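# Slide the held gear down its shaft to mesh

## Task

The left hand starts out holding a gear a little above the top of a shaft. Lower the gear onto that shaft until it is fully seated and not tilted relative to the shaft, with its teeth engaged with the neighbouring gear. Forcing or wedging the gear with excessive pressure counts as a failure.

## Robot and tools

Robot: two arms, left_arm (base near y = +0.357 m) and right_arm (base near y = -0.337 m), each ending in a five-finger hand; the left hand is a mirror image of the right. Here the left hand already grips the gear; the right arm can normally stay still.

Frames. The scene frame has its origin at table height midway between the nominal bases, +z up, +x out over the table, +y toward left_arm. Each arm reports its hand point position, quaternion and velocities in its own base frame, and offsets are along that base's axes. The hand point sits 0.05 m in front of the palm, 0.15 m from the wrist flange; its +z runs along the straight fingers, +y out of the palm, and +x across the palm (on the left hand +x points toward the thumb). Rotations turn about the Hand target position.

The 28-number row (used by execute_actions and move). One flat list covers both arms, every value in [-1, 1]: left_arm dx, dy, dz, rx, ry, rz; then the left hand's thumb_turn, thumb_bend, index, middle, ring, little, force_limit, speed; then the same fourteen for right_arm. dx..dz and rx..rz are an offset, not a pose: they count from that arm's Hand target as it stood when the action or move began, with 1.0 = 0.6 m of travel or 180 degrees of turn; rx, ry, rz form one rotation vector. All zeros re-requests the current Hand target. Every row within one action counts from the same start, not from the previous row. Finger values: -1 open/straight, +1 closed. force_limit maps -1 to about 0 N and +1 to 10 N (15 N for thumb motors); speed rises from near zero at -1 to full at +0.48 and above. There is no 'no change' value: to keep the gear gripped, resend exactly the eight hand numbers last executed for that hand (if none yet, its hand_measured six values plus hand_force_limit and hand_speed). Letting the fingers loosen would drop the gear.

execute_actions(actions, cameras): actions is a list of up to 15 actions, each a table of up to 15 rows of 28 numbers; each row is one 1/30 s step, and a short table repeats its final row to fill 15 steps. Images return only for an empty actions list or when cameras names them.

move(target, speed, blend, stop_force, zero, blocking, cameras): target is one 28-number row, or a list of up to 15 rows, each an offset from the same starting Hand targets. speed is path top speed in m/s (0.002 to 3.6, default 0.25; turning up to twice that in rad/s), one value or one per target. blend in m rounds corners in a list. stop_force (3 to 120 N, both arms) ends an arm's path when its wrist sensor feels that much push against the motion; zero=true re-zeroes first. Not reliable while the hand rotates; omit it when backing off a contact. blocking=false returns early but cannot combine with stop_force. The result adds a 'move:' line: done, off_target, moving, held, fault, plus limits such as paced or held.

wait(seconds 0 to 10); stop() brakes a running move; zoom_image(camera, region [x0,y0,x1,y1] pixels, at most 504 by 504) enlarges the latest image of cam_head_left, cam_head_right, cam_high, cam_low, cam_left_wrist or cam_right_wrist; show_instructions() shows the reference pages; zero_wrist_force(arm) tares that arm's wrist sensor; finished_scene(scene=1) ends the scene for good.

Result lines: end_effector_position (m) and quat per arm in base frame, Hand target (last commanded pose after clipping; next offsets start here), joint positions and torques, Wrist force and Wrist torque along the hand point axes plus the peak since last shown, hand_measured, hand_stopped_by (moving, target, force, stalled, fault), hand_load_n (positive = finger pushed open; near 0 means the grip was lost), motor temperatures, step readings. The hand often settles a little short of Hand target; send the missing distance as an offset. Orientation commands are clipped to 32 degrees from the measured one per step.

Suggested order: look with cameras (zoom the left wrist and head views) to align the gear bore over the shaft tip and check its tilt; correct x/y and tilt in small offsets; then descend slowly along -z with a small stop_force (a few N) in short steps, checking teeth alignment with the neighbouring gear and rotating slightly about the shaft axis if the teeth clash. When seated and square, open the fingers gently and lift clear before finishing.

Avoid: pressing hard or fast (the task fails if the gear is jammed); net force near 150 N or joint torque at the limits (wrist joints about 21-22 N m, usable push about 11.4 N m) causes a 10 s arm stop; bringing the two arms together; letting the gear or anything fall off the table; moving the hand point near its own base; overheating motors by pushing at unreachable poses.

Each tool is called after "Emit:" as a command line: name --argument value for each argument, lists and objects as JSON in quotes; but a table of rows of numbers goes row by row, as --pt "numbers of a row", without its own name.

Reference images:

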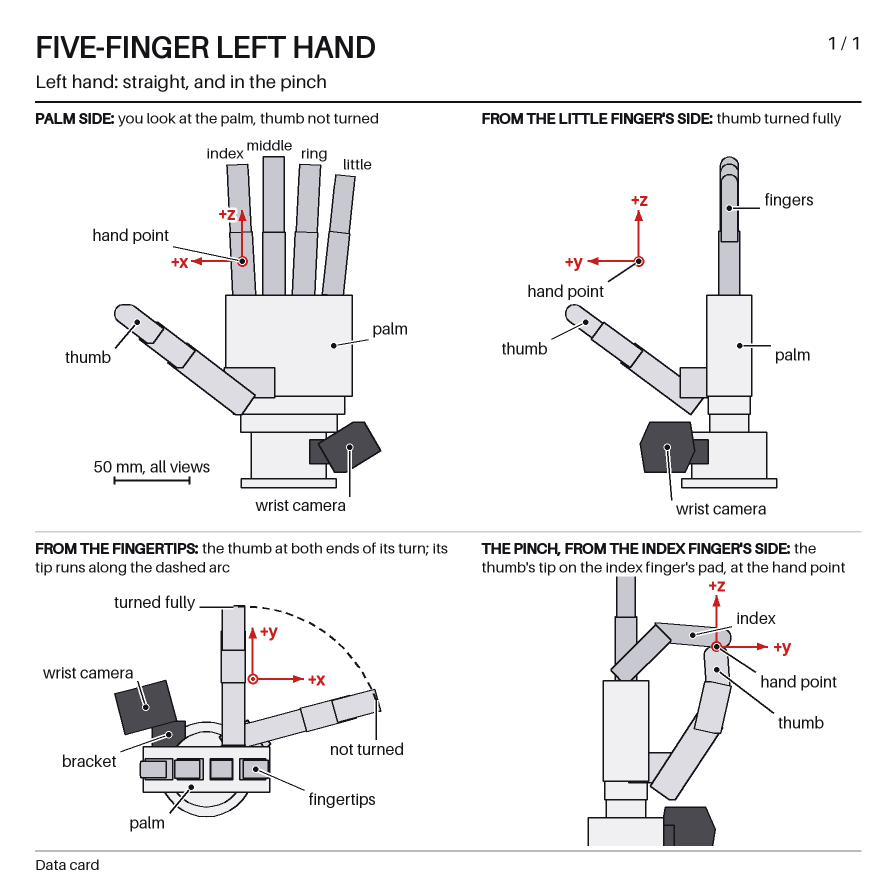

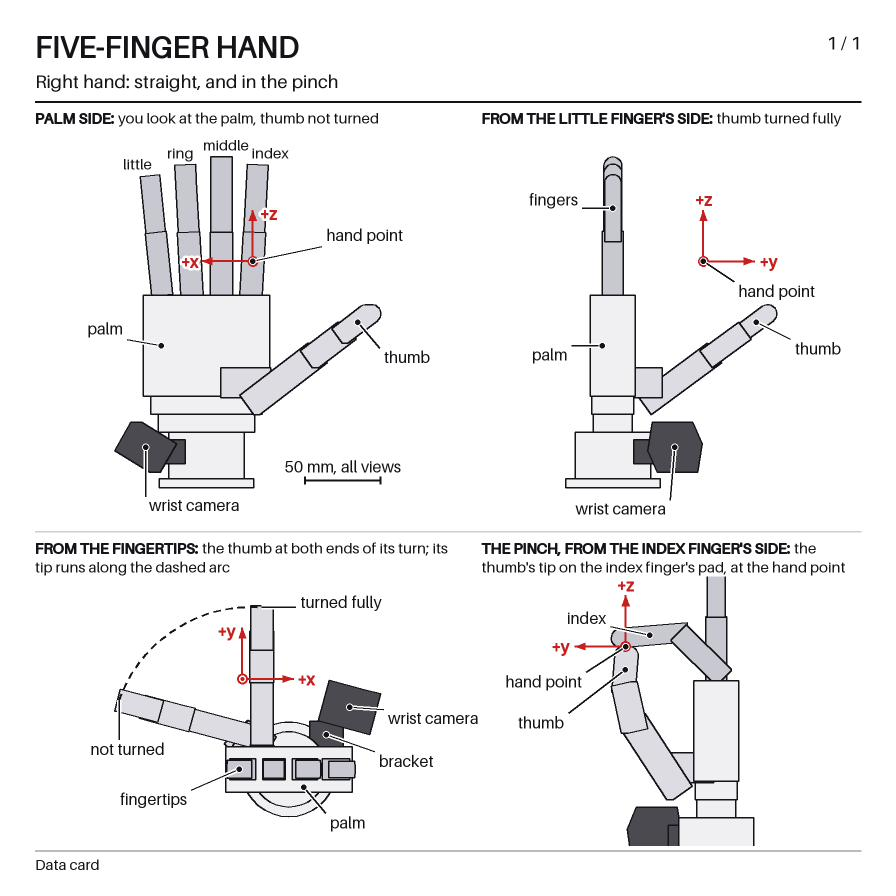

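## Session

Emit:
execute_actions --actions '[]'

Scene clock: 0.00 s.
left_arm: end_effector_position=(+0.3977, -0.2268, +0.1652) hand_measured=(+0.922, -0.032, -0.032, -0.040, +1.000, +1.000) hand_load_n=(-1.5, +3.5, +13.0, +10.5, +0.0, +0.0) hand_stopped_by=(target, target, force, force, target, target) hand_force_limit=1.00 hand_speed=-0.90 end_effector_quat_wxyz=(-0.571, +0.786, -0.184, +0.148) | right_arm: end_effector_position=(+0.2703, +0.1221, +0.2094) hand_measured=(-1.000, -1.000, -1.000, -1.000, -1.000, -1.000) hand_load_n=(+0.0, +0.0, +0.0, +0.0, +0.5, +0.0) hand_stopped_by=(target, target, target, target, target, target) hand_force_limit=0.00 hand_speed=-0.80 end_effector_quat_wxyz=(+0.000, +0.000, +1.000, +0.000)
Joint positions: left_arm=[2.429 -1.728 -2.029 -1.576 -3.524 -2.25] | right_arm=[-0.316 -1.723 2.042 1.252 1.571 -1.887]
Joint velocities: within noise
Joint torques (N m): no reading
Motor temperatures (°C): left_arm=[27 45 34 42 44 37] | right_arm=[39 38 43 39 33 35]
Wrist force (N): no reading
Wrist torque (N m): no reading
Wrist force, peak (N): no reading
Hand target: left_arm +0.3977, -0.2268, +0.1652; -0.571, +0.786, -0.184, +0.148 | right_arm +0.2703, +0.1221, +0.2094; +0.000, +0.000, +1.000, +0.000

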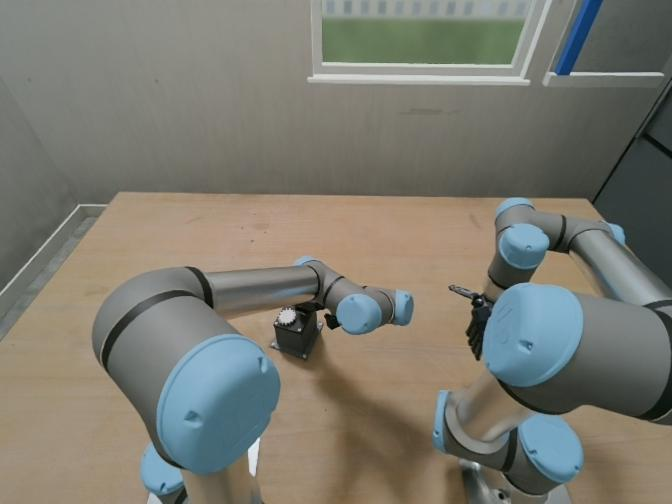

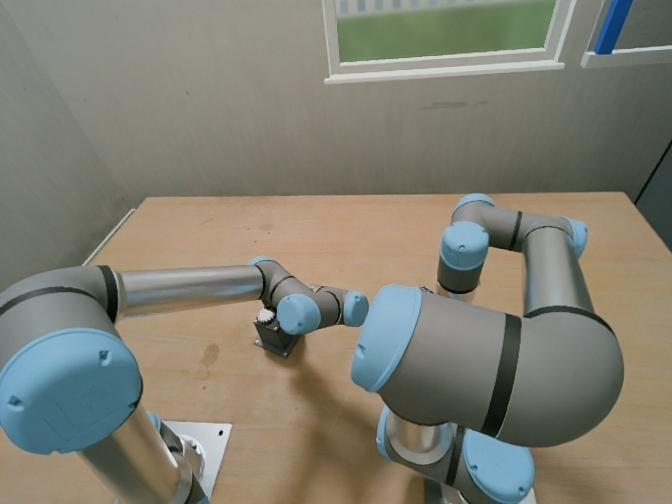

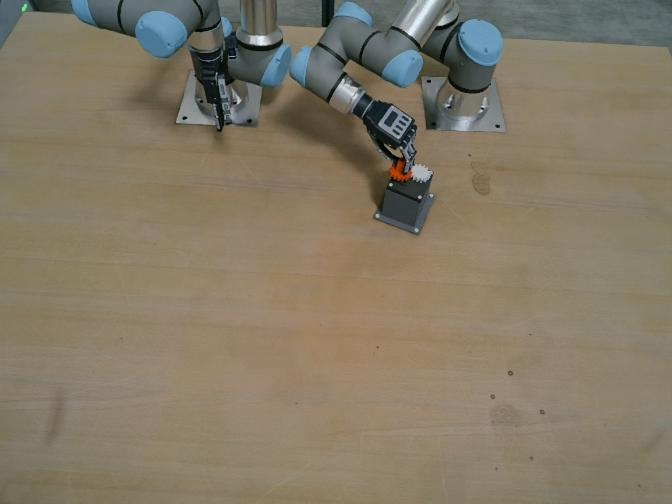

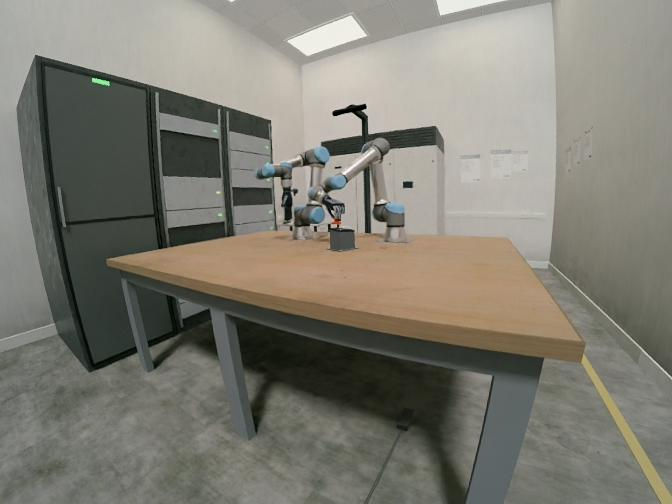

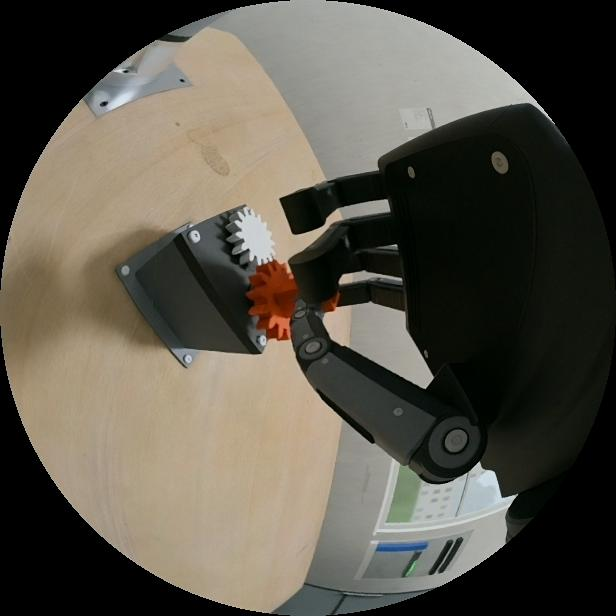

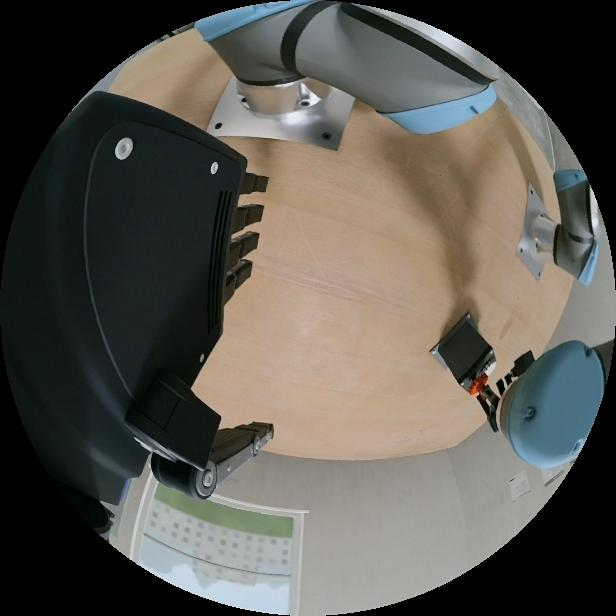

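Emit:
zoom_image --camera "cam_left_wrist" --region '[200, 180, 380, 360]'

Emit:
zoom_image --camera "cam_high" --region '[360, 130, 460, 230]'

Emit:
zoom_image --camera "cam_low" --region '[310, 190, 380, 260]'

Emit:
zoom_image --camera "cam_head_left" --region '[250, 280, 350, 380]'

Emit:
zoom_image --camera "cam_right_wrist" --region '[420, 300, 540, 420]'

Scaled by 2.800 from the camera's 616x616 image, which has a finer 880x880 frame.

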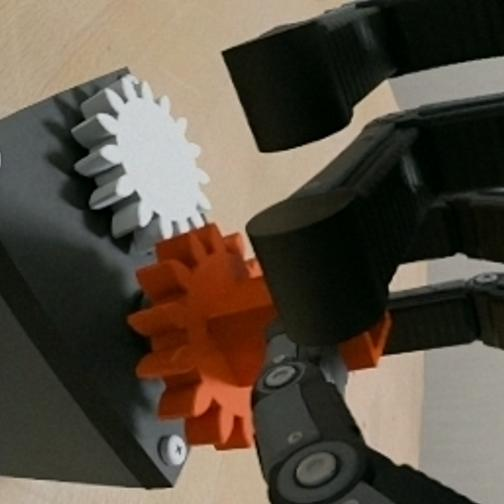

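Scaled by 5.040 from the camera's 672x504 image, which has a finer 960x720 frame.

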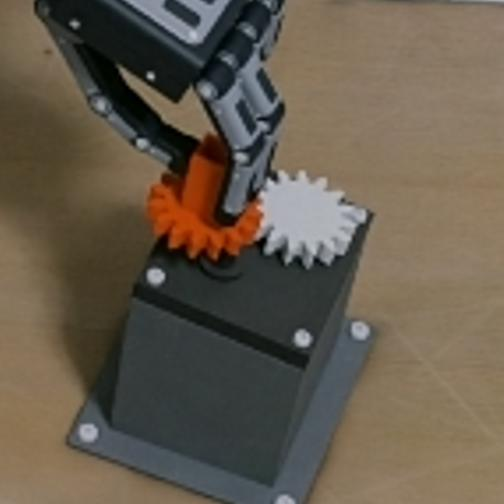

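Scaled by 7.200 from the camera's 672x504 image, which has a finer 960x720 frame.

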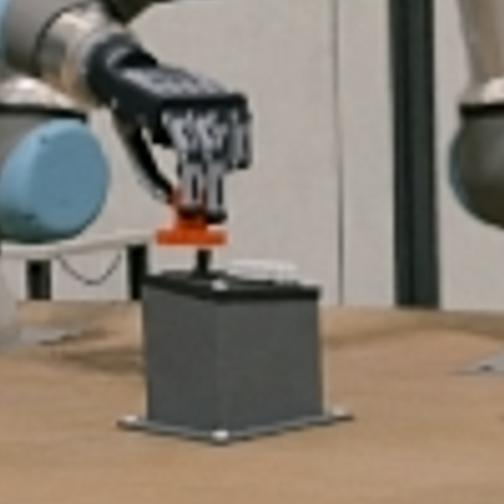

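Scaled by 5.040 from the camera's 672x504 image, which has a finer 960x720 frame.

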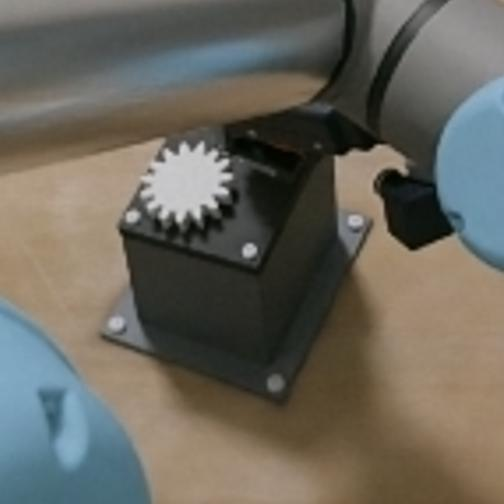

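Scaled by 4.200 from the camera's 616x616 image, which has a finer 880x880 frame.

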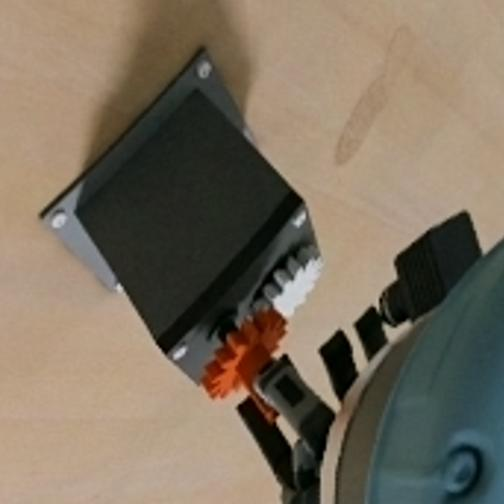

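Emit:
zoom_image --camera "cam_left_wrist" --region '[220, 240, 310, 330]'

Emit:
zoom_image --camera "cam_high" --region '[385, 155, 440, 210]'

Emit:
zoom_image --camera "cam_low" --region '[325, 210, 365, 250]'

Emit:
zoom_image --camera "cam_right_wrist" --region '[455, 350, 515, 410]'

Scaled by 5.600 from the camera's 616x616 image, which has a finer 880x880 frame.

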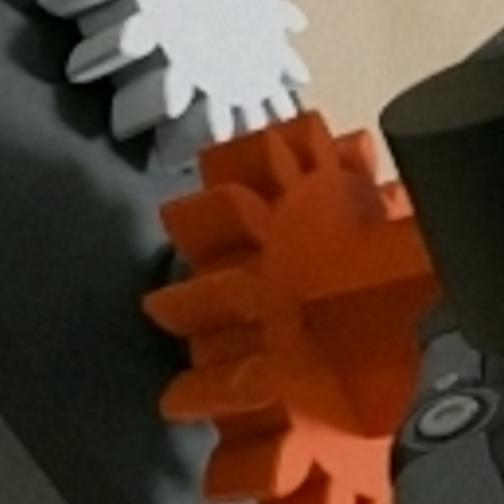

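Scaled by 9.164 from the camera's 672x504 image, which has a finer 960x720 frame.

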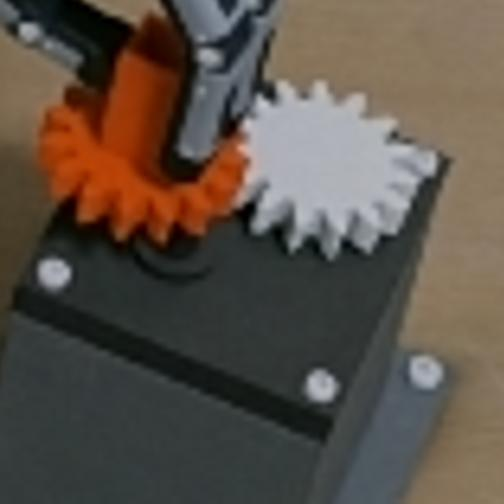

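Scaled by 12.600 from the camera's 672x504 image, which has a finer 960x720 frame.

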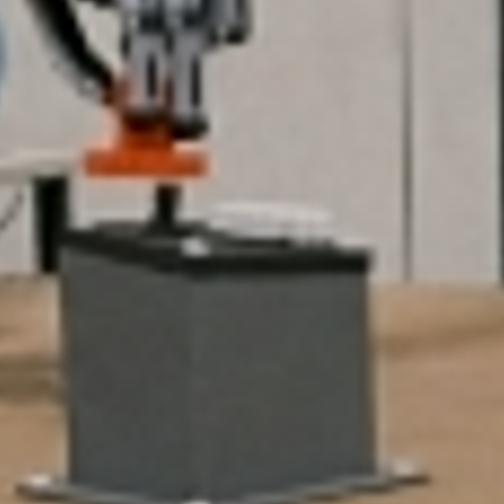

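Scaled by 8.400 from the camera's 616x616 image, which has a finer 880x880 frame.

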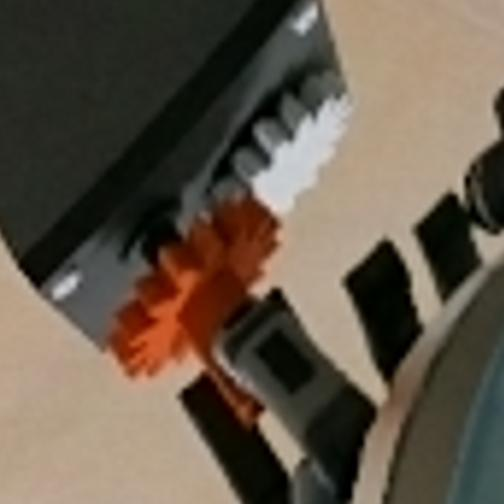

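Emit:
move --target '[0,0,0.04,0,0,0,0.922,-0.032,-0.032,-0.040,1,1,1,-0.9,0,0,0,0,0,0,-1,-1,-1,-1,-1,-1,0,-0.8]' --speed 0.1 --cameras '["cam_high","cam_low","cam_left_wrist","cam_right_wrist"]'

Scene clock: 85.47 s.
left_arm: end_effector_position=(+0.3977, -0.2267, +0.1891) hand_measured=(+0.922, -0.032, -0.032, -0.040, +1.000, +1.000) hand_load_n=(-1.0, +3.5, +13.0, +10.0, +0.0, +0.0) hand_stopped_by=(target, target, force, force, target, target) hand_force_limit=1.00 hand_speed=-0.90 end_effector_quat_wxyz=(-0.571, +0.786, -0.184, +0.148) | right_arm: end_effector_position=(+0.2703, +0.1221, +0.2094) hand_measured=(-1.000, -1.000, -1.000, -1.000, -1.000, -1.000) hand_load_n=(+0.0, +0.0, +0.0, +0.0, +0.0, +0.0) hand_stopped_by=(target, target, target, target, target, target) hand_force_limit=0.00 hand_speed=-0.80 end_effector_quat_wxyz=(+0.000, +0.000, +1.000, +0.000)
Joint positions: left_arm=[2.429 -1.694 -1.996 -1.643 -3.524 -2.25] | right_arm=[-0.316 -1.723 2.042 1.252 1.571 -1.887]
Joint torques (N m): left_arm=[-2.85 33.55 28.52 0.13 1.03 -1.23] | right_arm=[-0.45 -11.23 -18.97 2.29 -0.03 -0.06]
Wrist force (N): left_arm=[0.0 0.1 0.1] | right_arm=[0.0 -0.1 0.0]
Wrist torque (N m): left_arm=[0.01 -0.01 0.01] | right_arm=[-0.01 0.00 0.00]
Wrist force, peak (N): left_arm=[0.1 0.7 0.5] | right_arm=[-0.3 -0.2 -0.1]
Hand target: left_arm +0.3977, -0.2268, +0.1892; -0.571, +0.786, -0.184, +0.148 | right_arm +0.2703, +0.1221, +0.2094; +0.000, +0.000, +1.000, +0.000
Off the commanded pose: left_arm 0.000 m, 0 deg | right_arm 0.000 m, 0 deg.
move: done
Images, in order (width x height): cam_high 672x504, cam_low 672x504, cam_left_wrist 616x616, cam_right_wrist 616x616.

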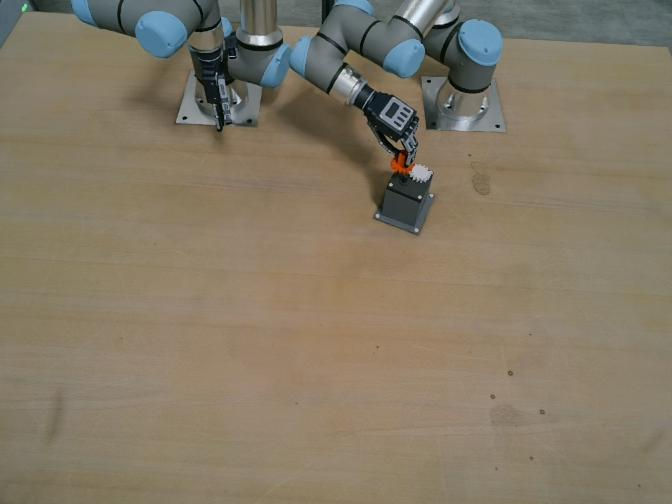

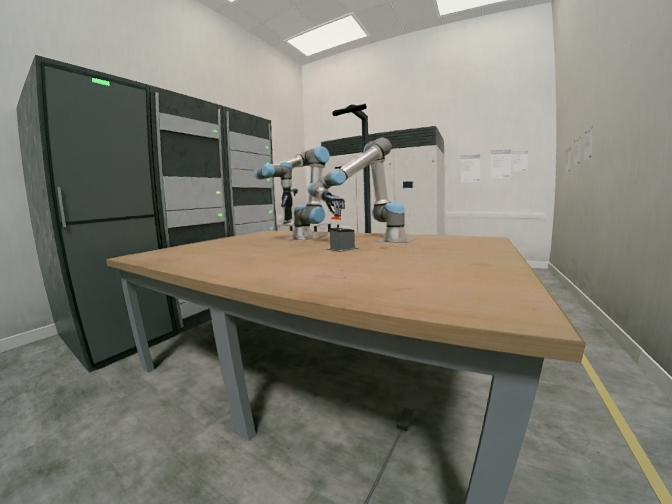

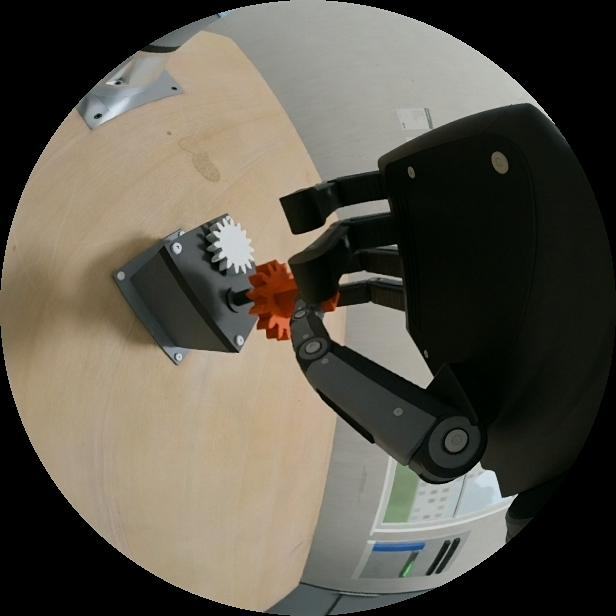

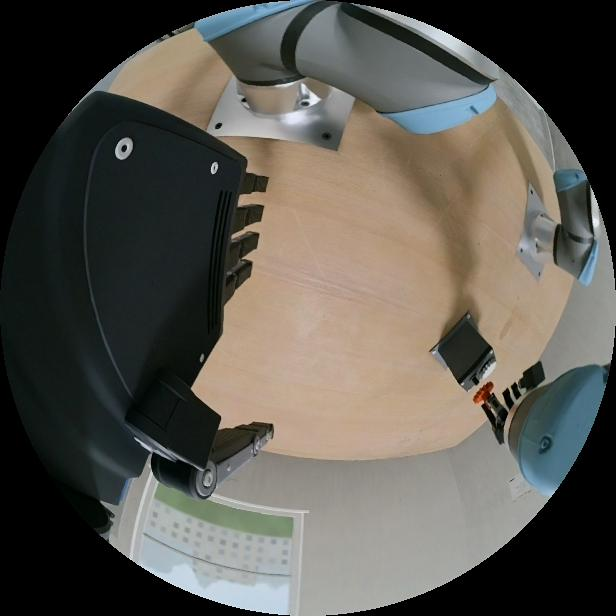

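Emit:
zoom_image --camera "cam_left_wrist" --region '[200, 210, 340, 350]'

Emit:
zoom_image --camera "cam_high" --region '[380, 140, 450, 210]'

Emit:
zoom_image --camera "cam_low" --region '[320, 205, 365, 250]'

Emit:
zoom_image --camera "cam_right_wrist" --region '[440, 340, 510, 410]'

Scaled by 3.600 from the camera's 616x616 image, which has a finer 880x880 frame.

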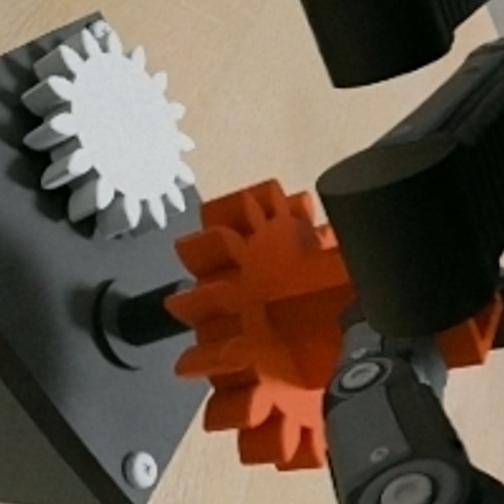

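Scaled by 7.200 from the camera's 672x504 image, which has a finer 960x720 frame.

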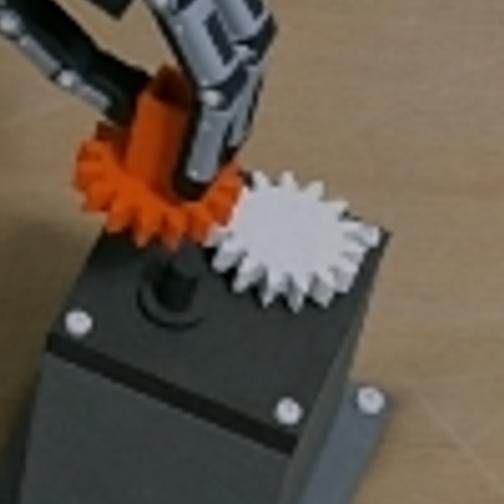

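Scaled by 11.200 from the camera's 672x504 image, which has a finer 960x720 frame.

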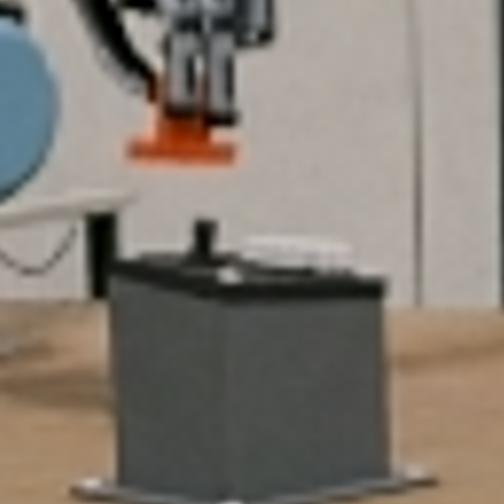

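Scaled by 7.200 from the camera's 616x616 image, which has a finer 880x880 frame.

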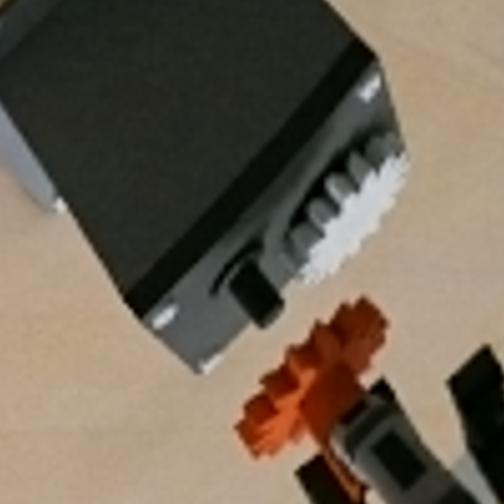

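Emit:
move --pt "0 0 0 0 0 0 0.922 -0.032 -0.032 -0.040 1 1 1 -0.9 0.341 0.093 0.018 0 -0.354 0.354 1 -1 -1 -1 -1 -1 0 0.4" --pt "0 0 0 0 0 0 0.922 -0.032 -0.032 -0.040 1 1 1 -0.9 0.32 0.363 -0.099 0 -0.705 0.705 1 -1 -1 -1 -1 -1 0 0.4" --speed 0.4 --blend '[0.05,0]' --cameras '["cam_high","cam_right_wrist"]'

Scene clock: 130.33 s.
left_arm: end_effector_position=(+0.3977, -0.2268, +0.1892) hand_measured=(+0.922, -0.032, -0.032, -0.040, +1.000, +1.000) hand_load_n=(-1.0, +4.0, +12.5, +10.0, +0.0, +0.0) hand_stopped_by=(target, target, force, force, target, target) hand_force_limit=1.00 hand_speed=-0.90 end_effector_quat_wxyz=(-0.571, +0.786, -0.184, +0.148) | right_arm: end_effector_position=(+0.4623, +0.3400, +0.1501) hand_measured=(+1.000, -1.000, -1.000, -1.000, -1.000, -1.000) hand_load_n=(+0.0, +0.0, +0.0, +0.0, +0.0, +0.0) hand_stopped_by=(target, target, target, target, target, target) hand_force_limit=0.00 hand_speed=0.40 end_effector_quat_wxyz=(+0.710, -0.704, +0.005, -0.001)
Joint positions: left_arm=[2.429 -1.694 -1.996 -1.643 -3.524 -2.25] | right_arm=[-0.091 -1.129 1.786 -0.549 -0.084 -3.244]
Joint torques (N m): left_arm=[-5.02 20.46 28.47 0.13 -0.55 -1.2] | right_arm=[6.1 -45.79 -9.21 -1.27 -1.58 1.92]
Wrist force (N): left_arm=[0.3 0.1 0.1] | right_arm=[0.0 0.1 -1.6]
Wrist torque (N m): left_arm=[0.01 -0.04 0.02] | right_arm=[-0.06 -0.01 -0.11]
Wrist force, peak (N): left_arm=[0.5 -0.1 0.3] | right_arm=[-0.1 -0.1 -1.7]
Hand target: left_arm +0.3977, -0.2268, +0.1892; -0.571, +0.786, -0.184, +0.148 | right_arm +0.4623, +0.3399, +0.1500; +0.707, -0.707, +0.005, +0.000
Off the commanded pose: left_arm 0.000 m, 0 deg | right_arm 0.000 m, 1 deg.
move: done
Images, in order (width x height): cam_high 672x504, cam_right_wrist 616x616.

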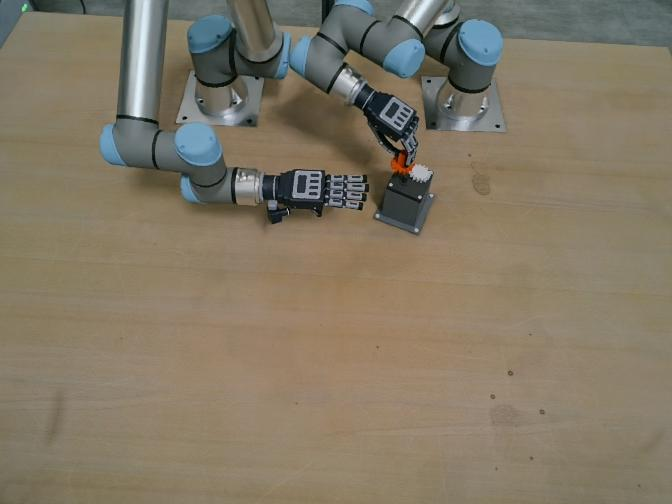

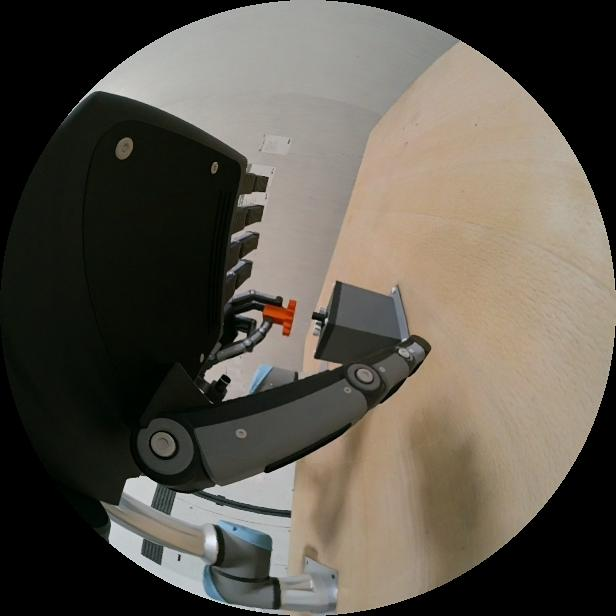

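Emit:
zoom_image --camera "cam_right_wrist" --region '[255, 265, 345, 355]'

Scaled by 5.600 from the camera's 616x616 image, which has a finer 880x880 frame.

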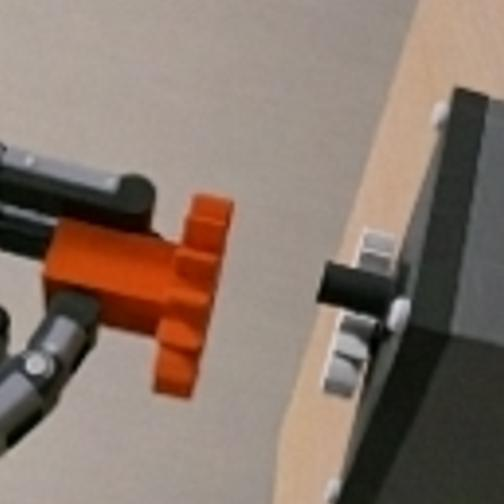

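Emit:
move --target '[0.01183,0.01833,-0.025,0,0,0,0.922,-0.032,-0.032,-0.040,1,1,1,-0.9,0,0,0,0,0,0,1,-1,-1,-1,-1,-1,0,0.4]' --speed 0.1 --cameras '["cam_high","cam_low","cam_left_wrist","cam_right_wrist"]'

Emit:
zoom_image --camera "cam_right_wrist" --region '[265, 265, 345, 345]'

Emit:
zoom_image --camera "cam_left_wrist" --region '[210, 220, 330, 340]'

Emit:
zoom_image --camera "cam_low" --region '[320, 205, 365, 250]'

Emit:
zoom_image --camera "cam_high" --region '[380, 140, 440, 200]'

Scene clock: 146.90 s.
left_arm: end_effector_position=(+0.4047, -0.2158, +0.1742) hand_measured=(+0.922, -0.032, -0.032, -0.040, +1.000, +1.000) hand_load_n=(-1.0, +3.5, +13.0, +10.0, +0.0, +0.0) hand_stopped_by=(target, target, force, force, target, target) hand_force_limit=1.00 hand_speed=-0.90 end_effector_quat_wxyz=(-0.571, +0.786, -0.184, +0.148) | right_arm: end_effector_position=(+0.4623, +0.3400, +0.1501) hand_measured=(+1.000, -1.000, -1.000, -1.000, -1.000, -1.000) hand_load_n=(+0.0, +0.0, +0.0, +0.0, +0.0, +0.0) hand_stopped_by=(target, target, target, target, target, target) hand_force_limit=0.00 hand_speed=0.40 end_effector_quat_wxyz=(+0.710, -0.704, +0.005, -0.001)
Joint positions: left_arm=[2.456 -1.704 -2.045 -1.526 -3.508 -2.187] | right_arm=[-0.091 -1.129 1.786 -0.549 -0.084 -3.243]
Joint torques (N m): left_arm=[6.69 16.97 7.34 3.41 3.71 1.81] | right_arm=[6.14 -46.52 -9.82 -1.39 -1.55 1.99]
Wrist force (N): left_arm=[0.4 0.1 0.0] | right_arm=[0.0 0.0 -1.5]
Wrist torque (N m): left_arm=[0.00 -0.06 -0.05] | right_arm=[-0.07 0.00 -0.12]
Wrist force, peak (N): left_arm=[0.4 0.5 0.3] | right_arm=[0.1 0.1 -1.9]
Hand target: left_arm +0.4048, -0.2158, +0.1742; -0.571, +0.786, -0.184, +0.148 | right_arm +0.4623, +0.3400, +0.1501; +0.710, -0.704, +0.005, -0.001 (not the last commanded pose)
Off the commanded pose: left_arm 0.000 m, 0 deg | right_arm 0.000 m, 1 deg.
move: done
Images, in order (width x height): cam_high 672x504, cam_low 672x504, cam_left_wrist 616x616, cam_right_wrist 616x616.

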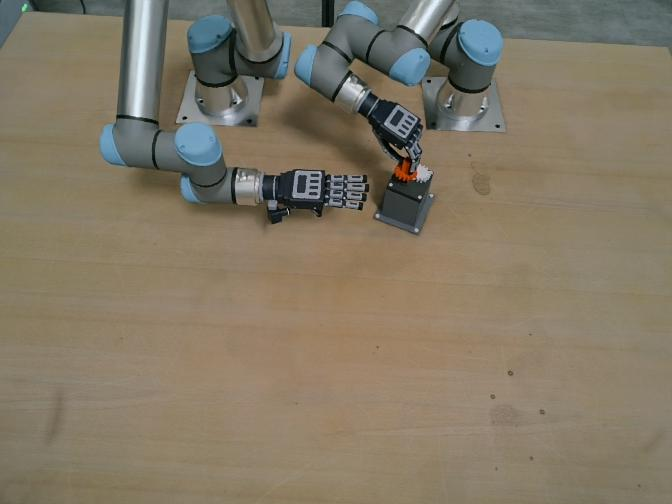

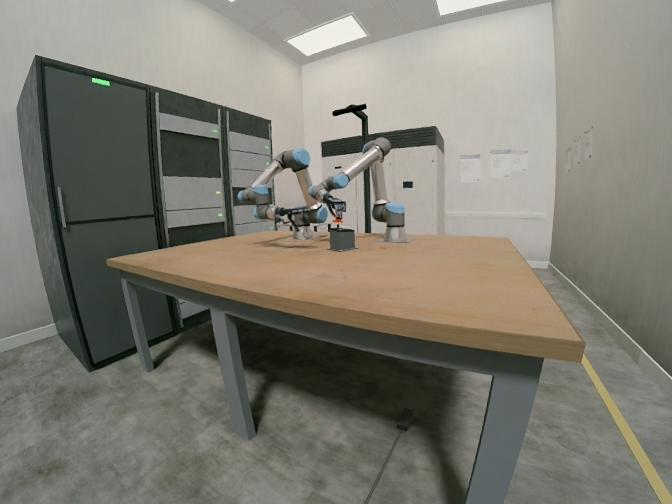

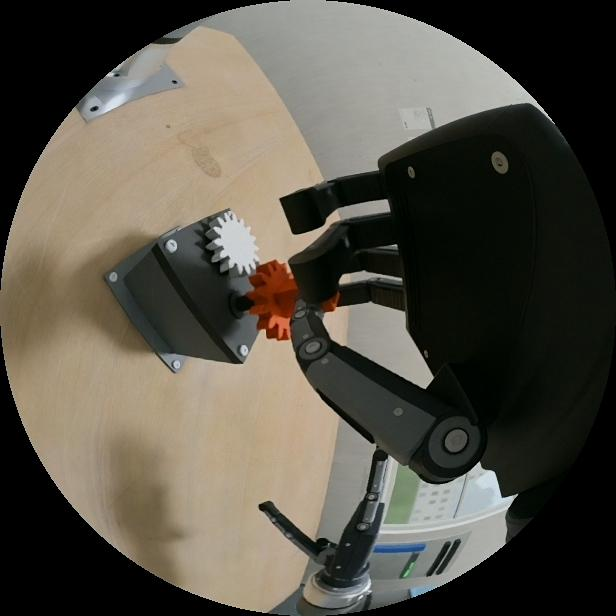

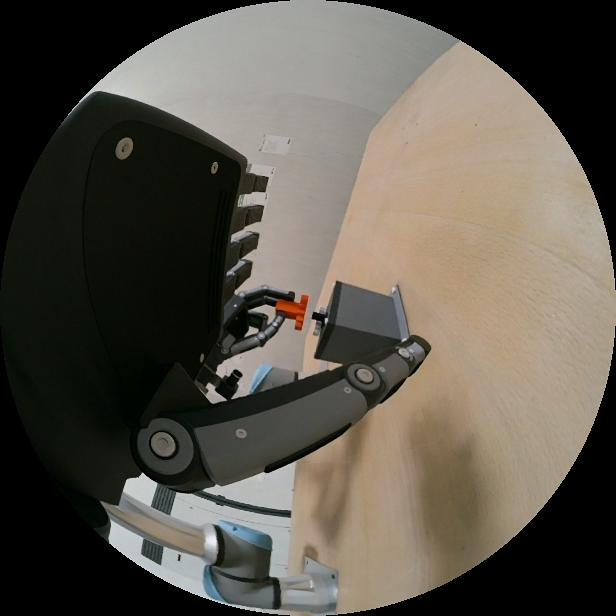

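Scaled by 6.300 from the camera's 616x616 image, which has a finer 880x880 frame.

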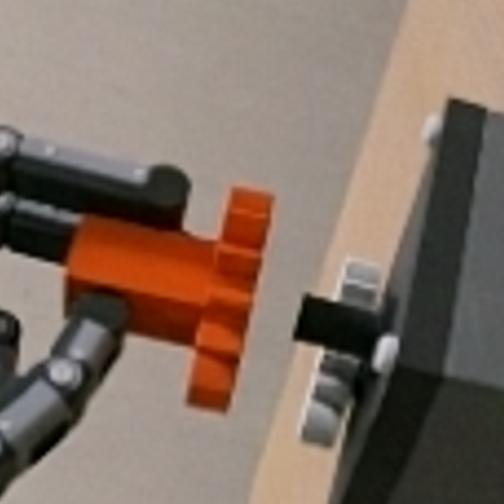

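Scaled by 4.200 from the camera's 616x616 image, which has a finer 880x880 frame.

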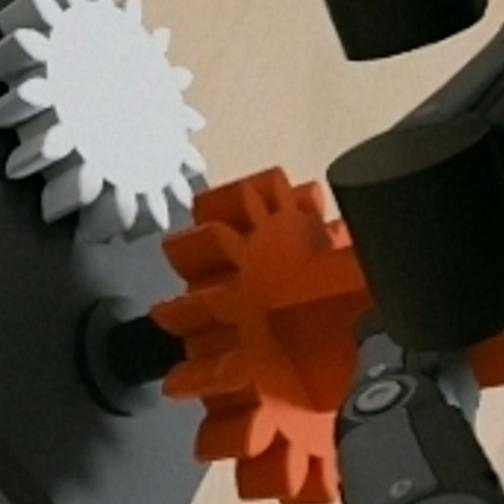

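Scaled by 11.200 from the camera's 672x504 image, which has a finer 960x720 frame.

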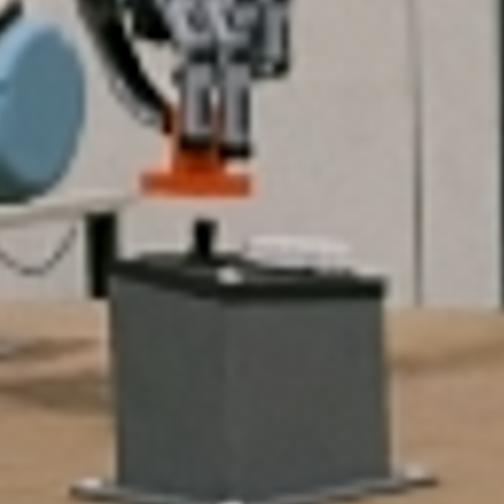

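Scaled by 8.400 from the camera's 672x504 image, which has a finer 960x720 frame.

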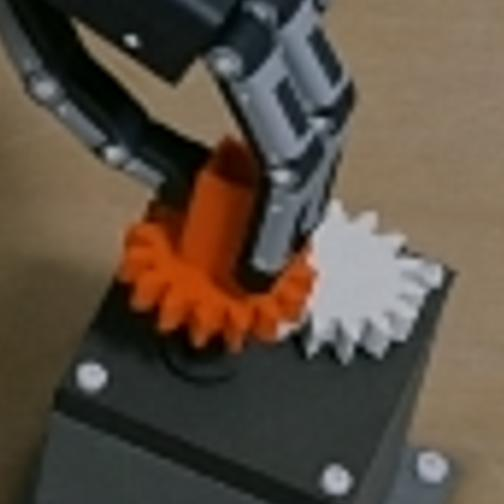

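Emit:
zoom_image --camera "cam_left_wrist" --region '[225, 250, 305, 345]'

Emit:
zoom_image --camera "cam_right_wrist" --region '[285, 285, 335, 345]'

Scaled by 5.305 from the camera's 616x616 image, which has a finer 880x880 frame.

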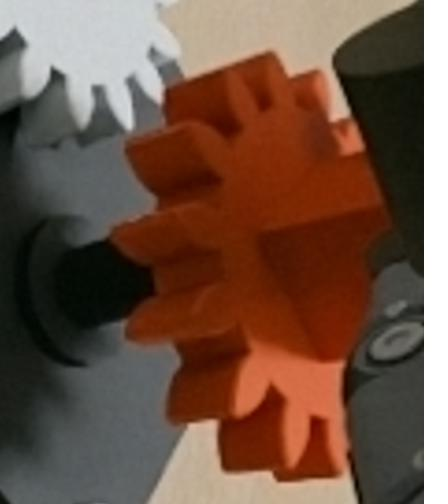

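Scaled by 8.400 from the camera's 616x616 image, which has a finer 880x880 frame.

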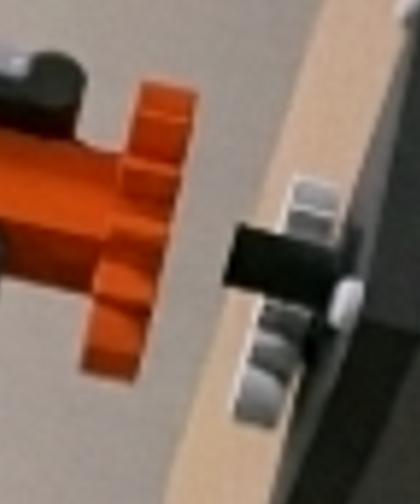

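Emit:
move --target '[-0.0052,0.0053,-0.01,0,0,0,0.922,-0.032,-0.032,-0.040,1,1,1,-0.9,0,0,0,0,0,0,1,-1,-1,-1,-1,-1,0,0.4]' --speed 0.1 --cameras '["cam_high","cam_low","cam_left_wrist","cam_right_wrist"]'

Emit:
zoom_image --camera "cam_right_wrist" --region '[285, 285, 335, 345]'

Emit:
zoom_image --camera "cam_left_wrist" --region '[225, 250, 305, 345]'

Emit:
zoom_image --camera "cam_low" --region '[325, 215, 355, 240]'

Emit:
zoom_image --camera "cam_high" --region '[385, 155, 435, 205]'

Scene clock: 170.73 s.
left_arm: end_effector_position=(+0.4017, -0.2126, +0.1683) hand_measured=(+0.922, -0.032, -0.032, -0.040, +1.000, +1.000) hand_load_n=(-1.0, +3.5, +13.0, +10.0, +0.0, +0.0) hand_stopped_by=(target, target, force, force, target, target) hand_force_limit=1.00 hand_speed=-0.90 end_effector_quat_wxyz=(-0.571, +0.786, -0.184, +0.148) end_effector_velocity=(+0.000, -0.001, +0.000) end_effector_angular_velocity=(-0.001, -0.002, -0.002) | right_arm: end_effector_position=(+0.4623, +0.3400, +0.1501) hand_measured=(+1.000, -1.000, -1.000, -1.000, -1.000, -1.000) hand_load_n=(+0.0, +0.0, +0.0, +0.0, +0.0, +0.0) hand_stopped_by=(target, target, target, target, target, target) hand_force_limit=0.00 hand_speed=0.40 end_effector_quat_wxyz=(+0.710, -0.704, +0.005, -0.001)
Joint positions: left_arm=[2.458 -1.703 -2.065 -1.504 -3.508 -2.184] | right_arm=[-0.091 -1.129 1.786 -0.549 -0.084 -3.243]
Joint velocities: left_arm=[-0.001 0 -0.001 0.005 0.001 0] | right_arm=[within noise]
Joint torques (N m): left_arm=[7.11 32.93 8.49 3.53 3.75 2.08] | right_arm=[5.91 -46.24 -9.96 -1.33 -1.52 2.1]
Wrist force (N): left_arm=[0.1 0.1 -0.1] | right_arm=[0.0 -0.1 -1.6]
Wrist torque (N m): left_arm=[0.00 -0.03 -0.08] | right_arm=[-0.09 -0.01 -0.12]
Wrist force, peak (N): left_arm=[0.5 0.2 -0.3] | right_arm=[0.0 -0.1 -1.7]
Hand target: left_arm +0.4016, -0.2126, +0.1682; -0.571, +0.786, -0.184, +0.148 | right_arm +0.4623, +0.3400, +0.1501; +0.710, -0.704, +0.005, -0.001
Off the commanded pose: left_arm 0.000 m, 0 deg | right_arm 0.000 m, 0 deg.
move: done
Images, in order (width x height): cam_high 672x504, cam_low 672x504, cam_left_wrist 616x616, cam_right_wrist 616x616.

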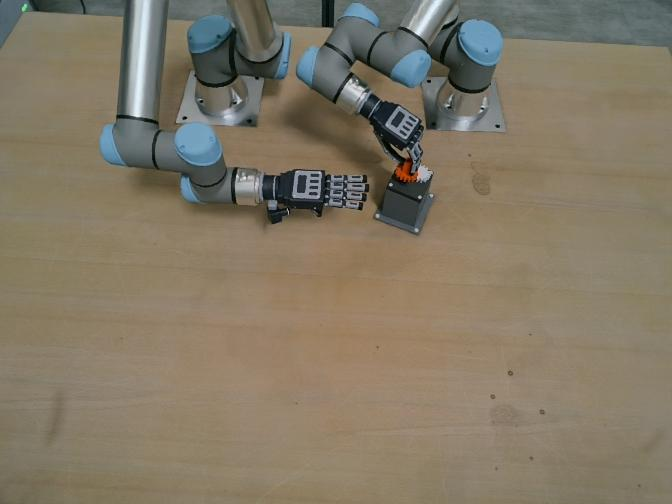

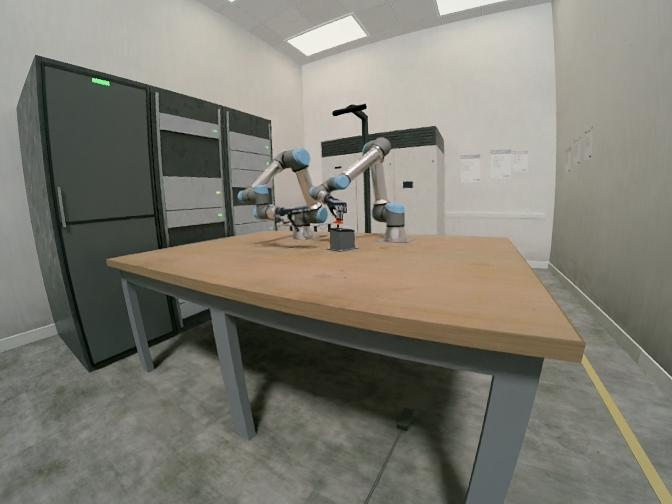

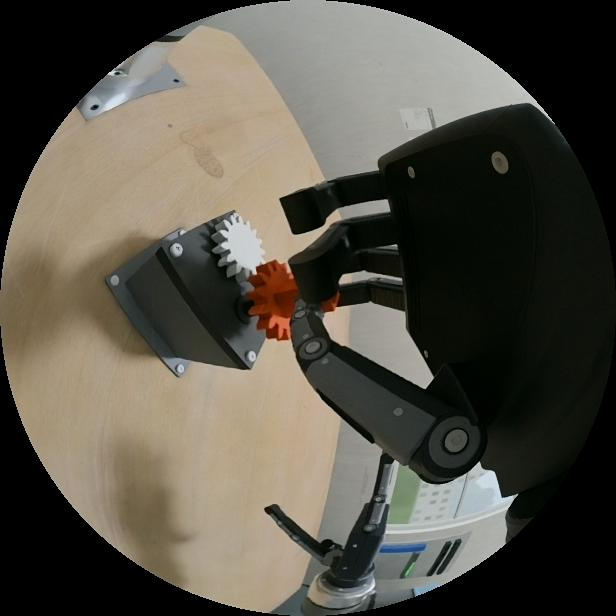

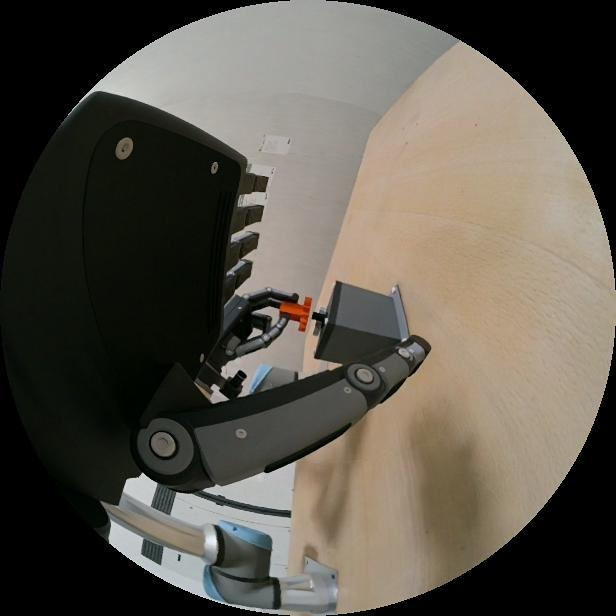

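Scaled by 8.400 from the camera's 616x616 image, which has a finer 880x880 frame.

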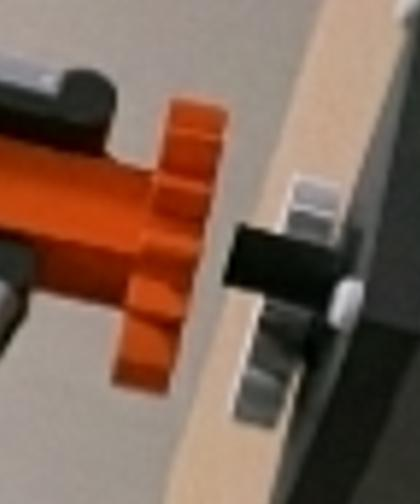

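Scaled by 5.305 from the camera's 616x616 image, which has a finer 880x880 frame.

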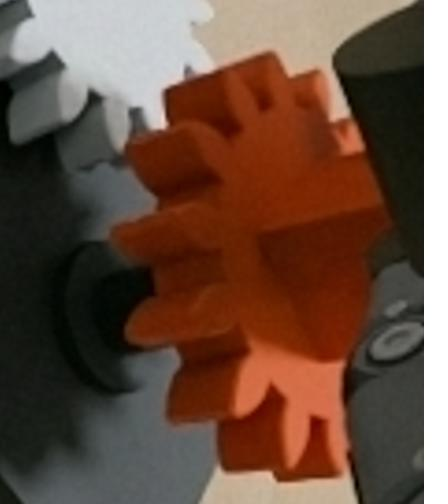

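Scaled by 16.800 from the camera's 672x504 image, which has a finer 960x720 frame.

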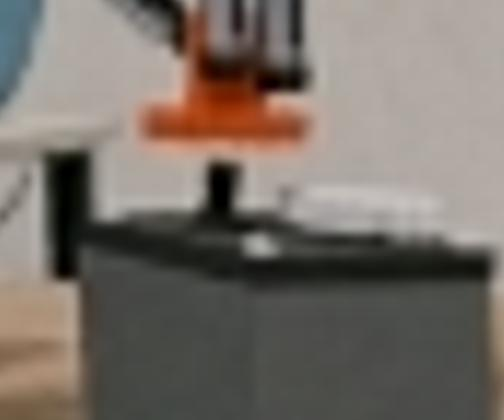

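Scaled by 10.080 from the camera's 672x504 image, which has a finer 960x720 frame.

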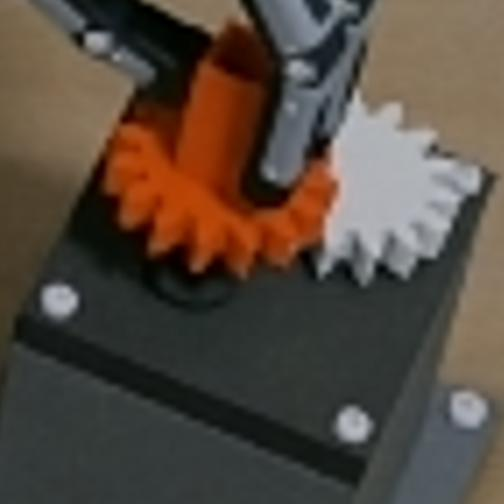

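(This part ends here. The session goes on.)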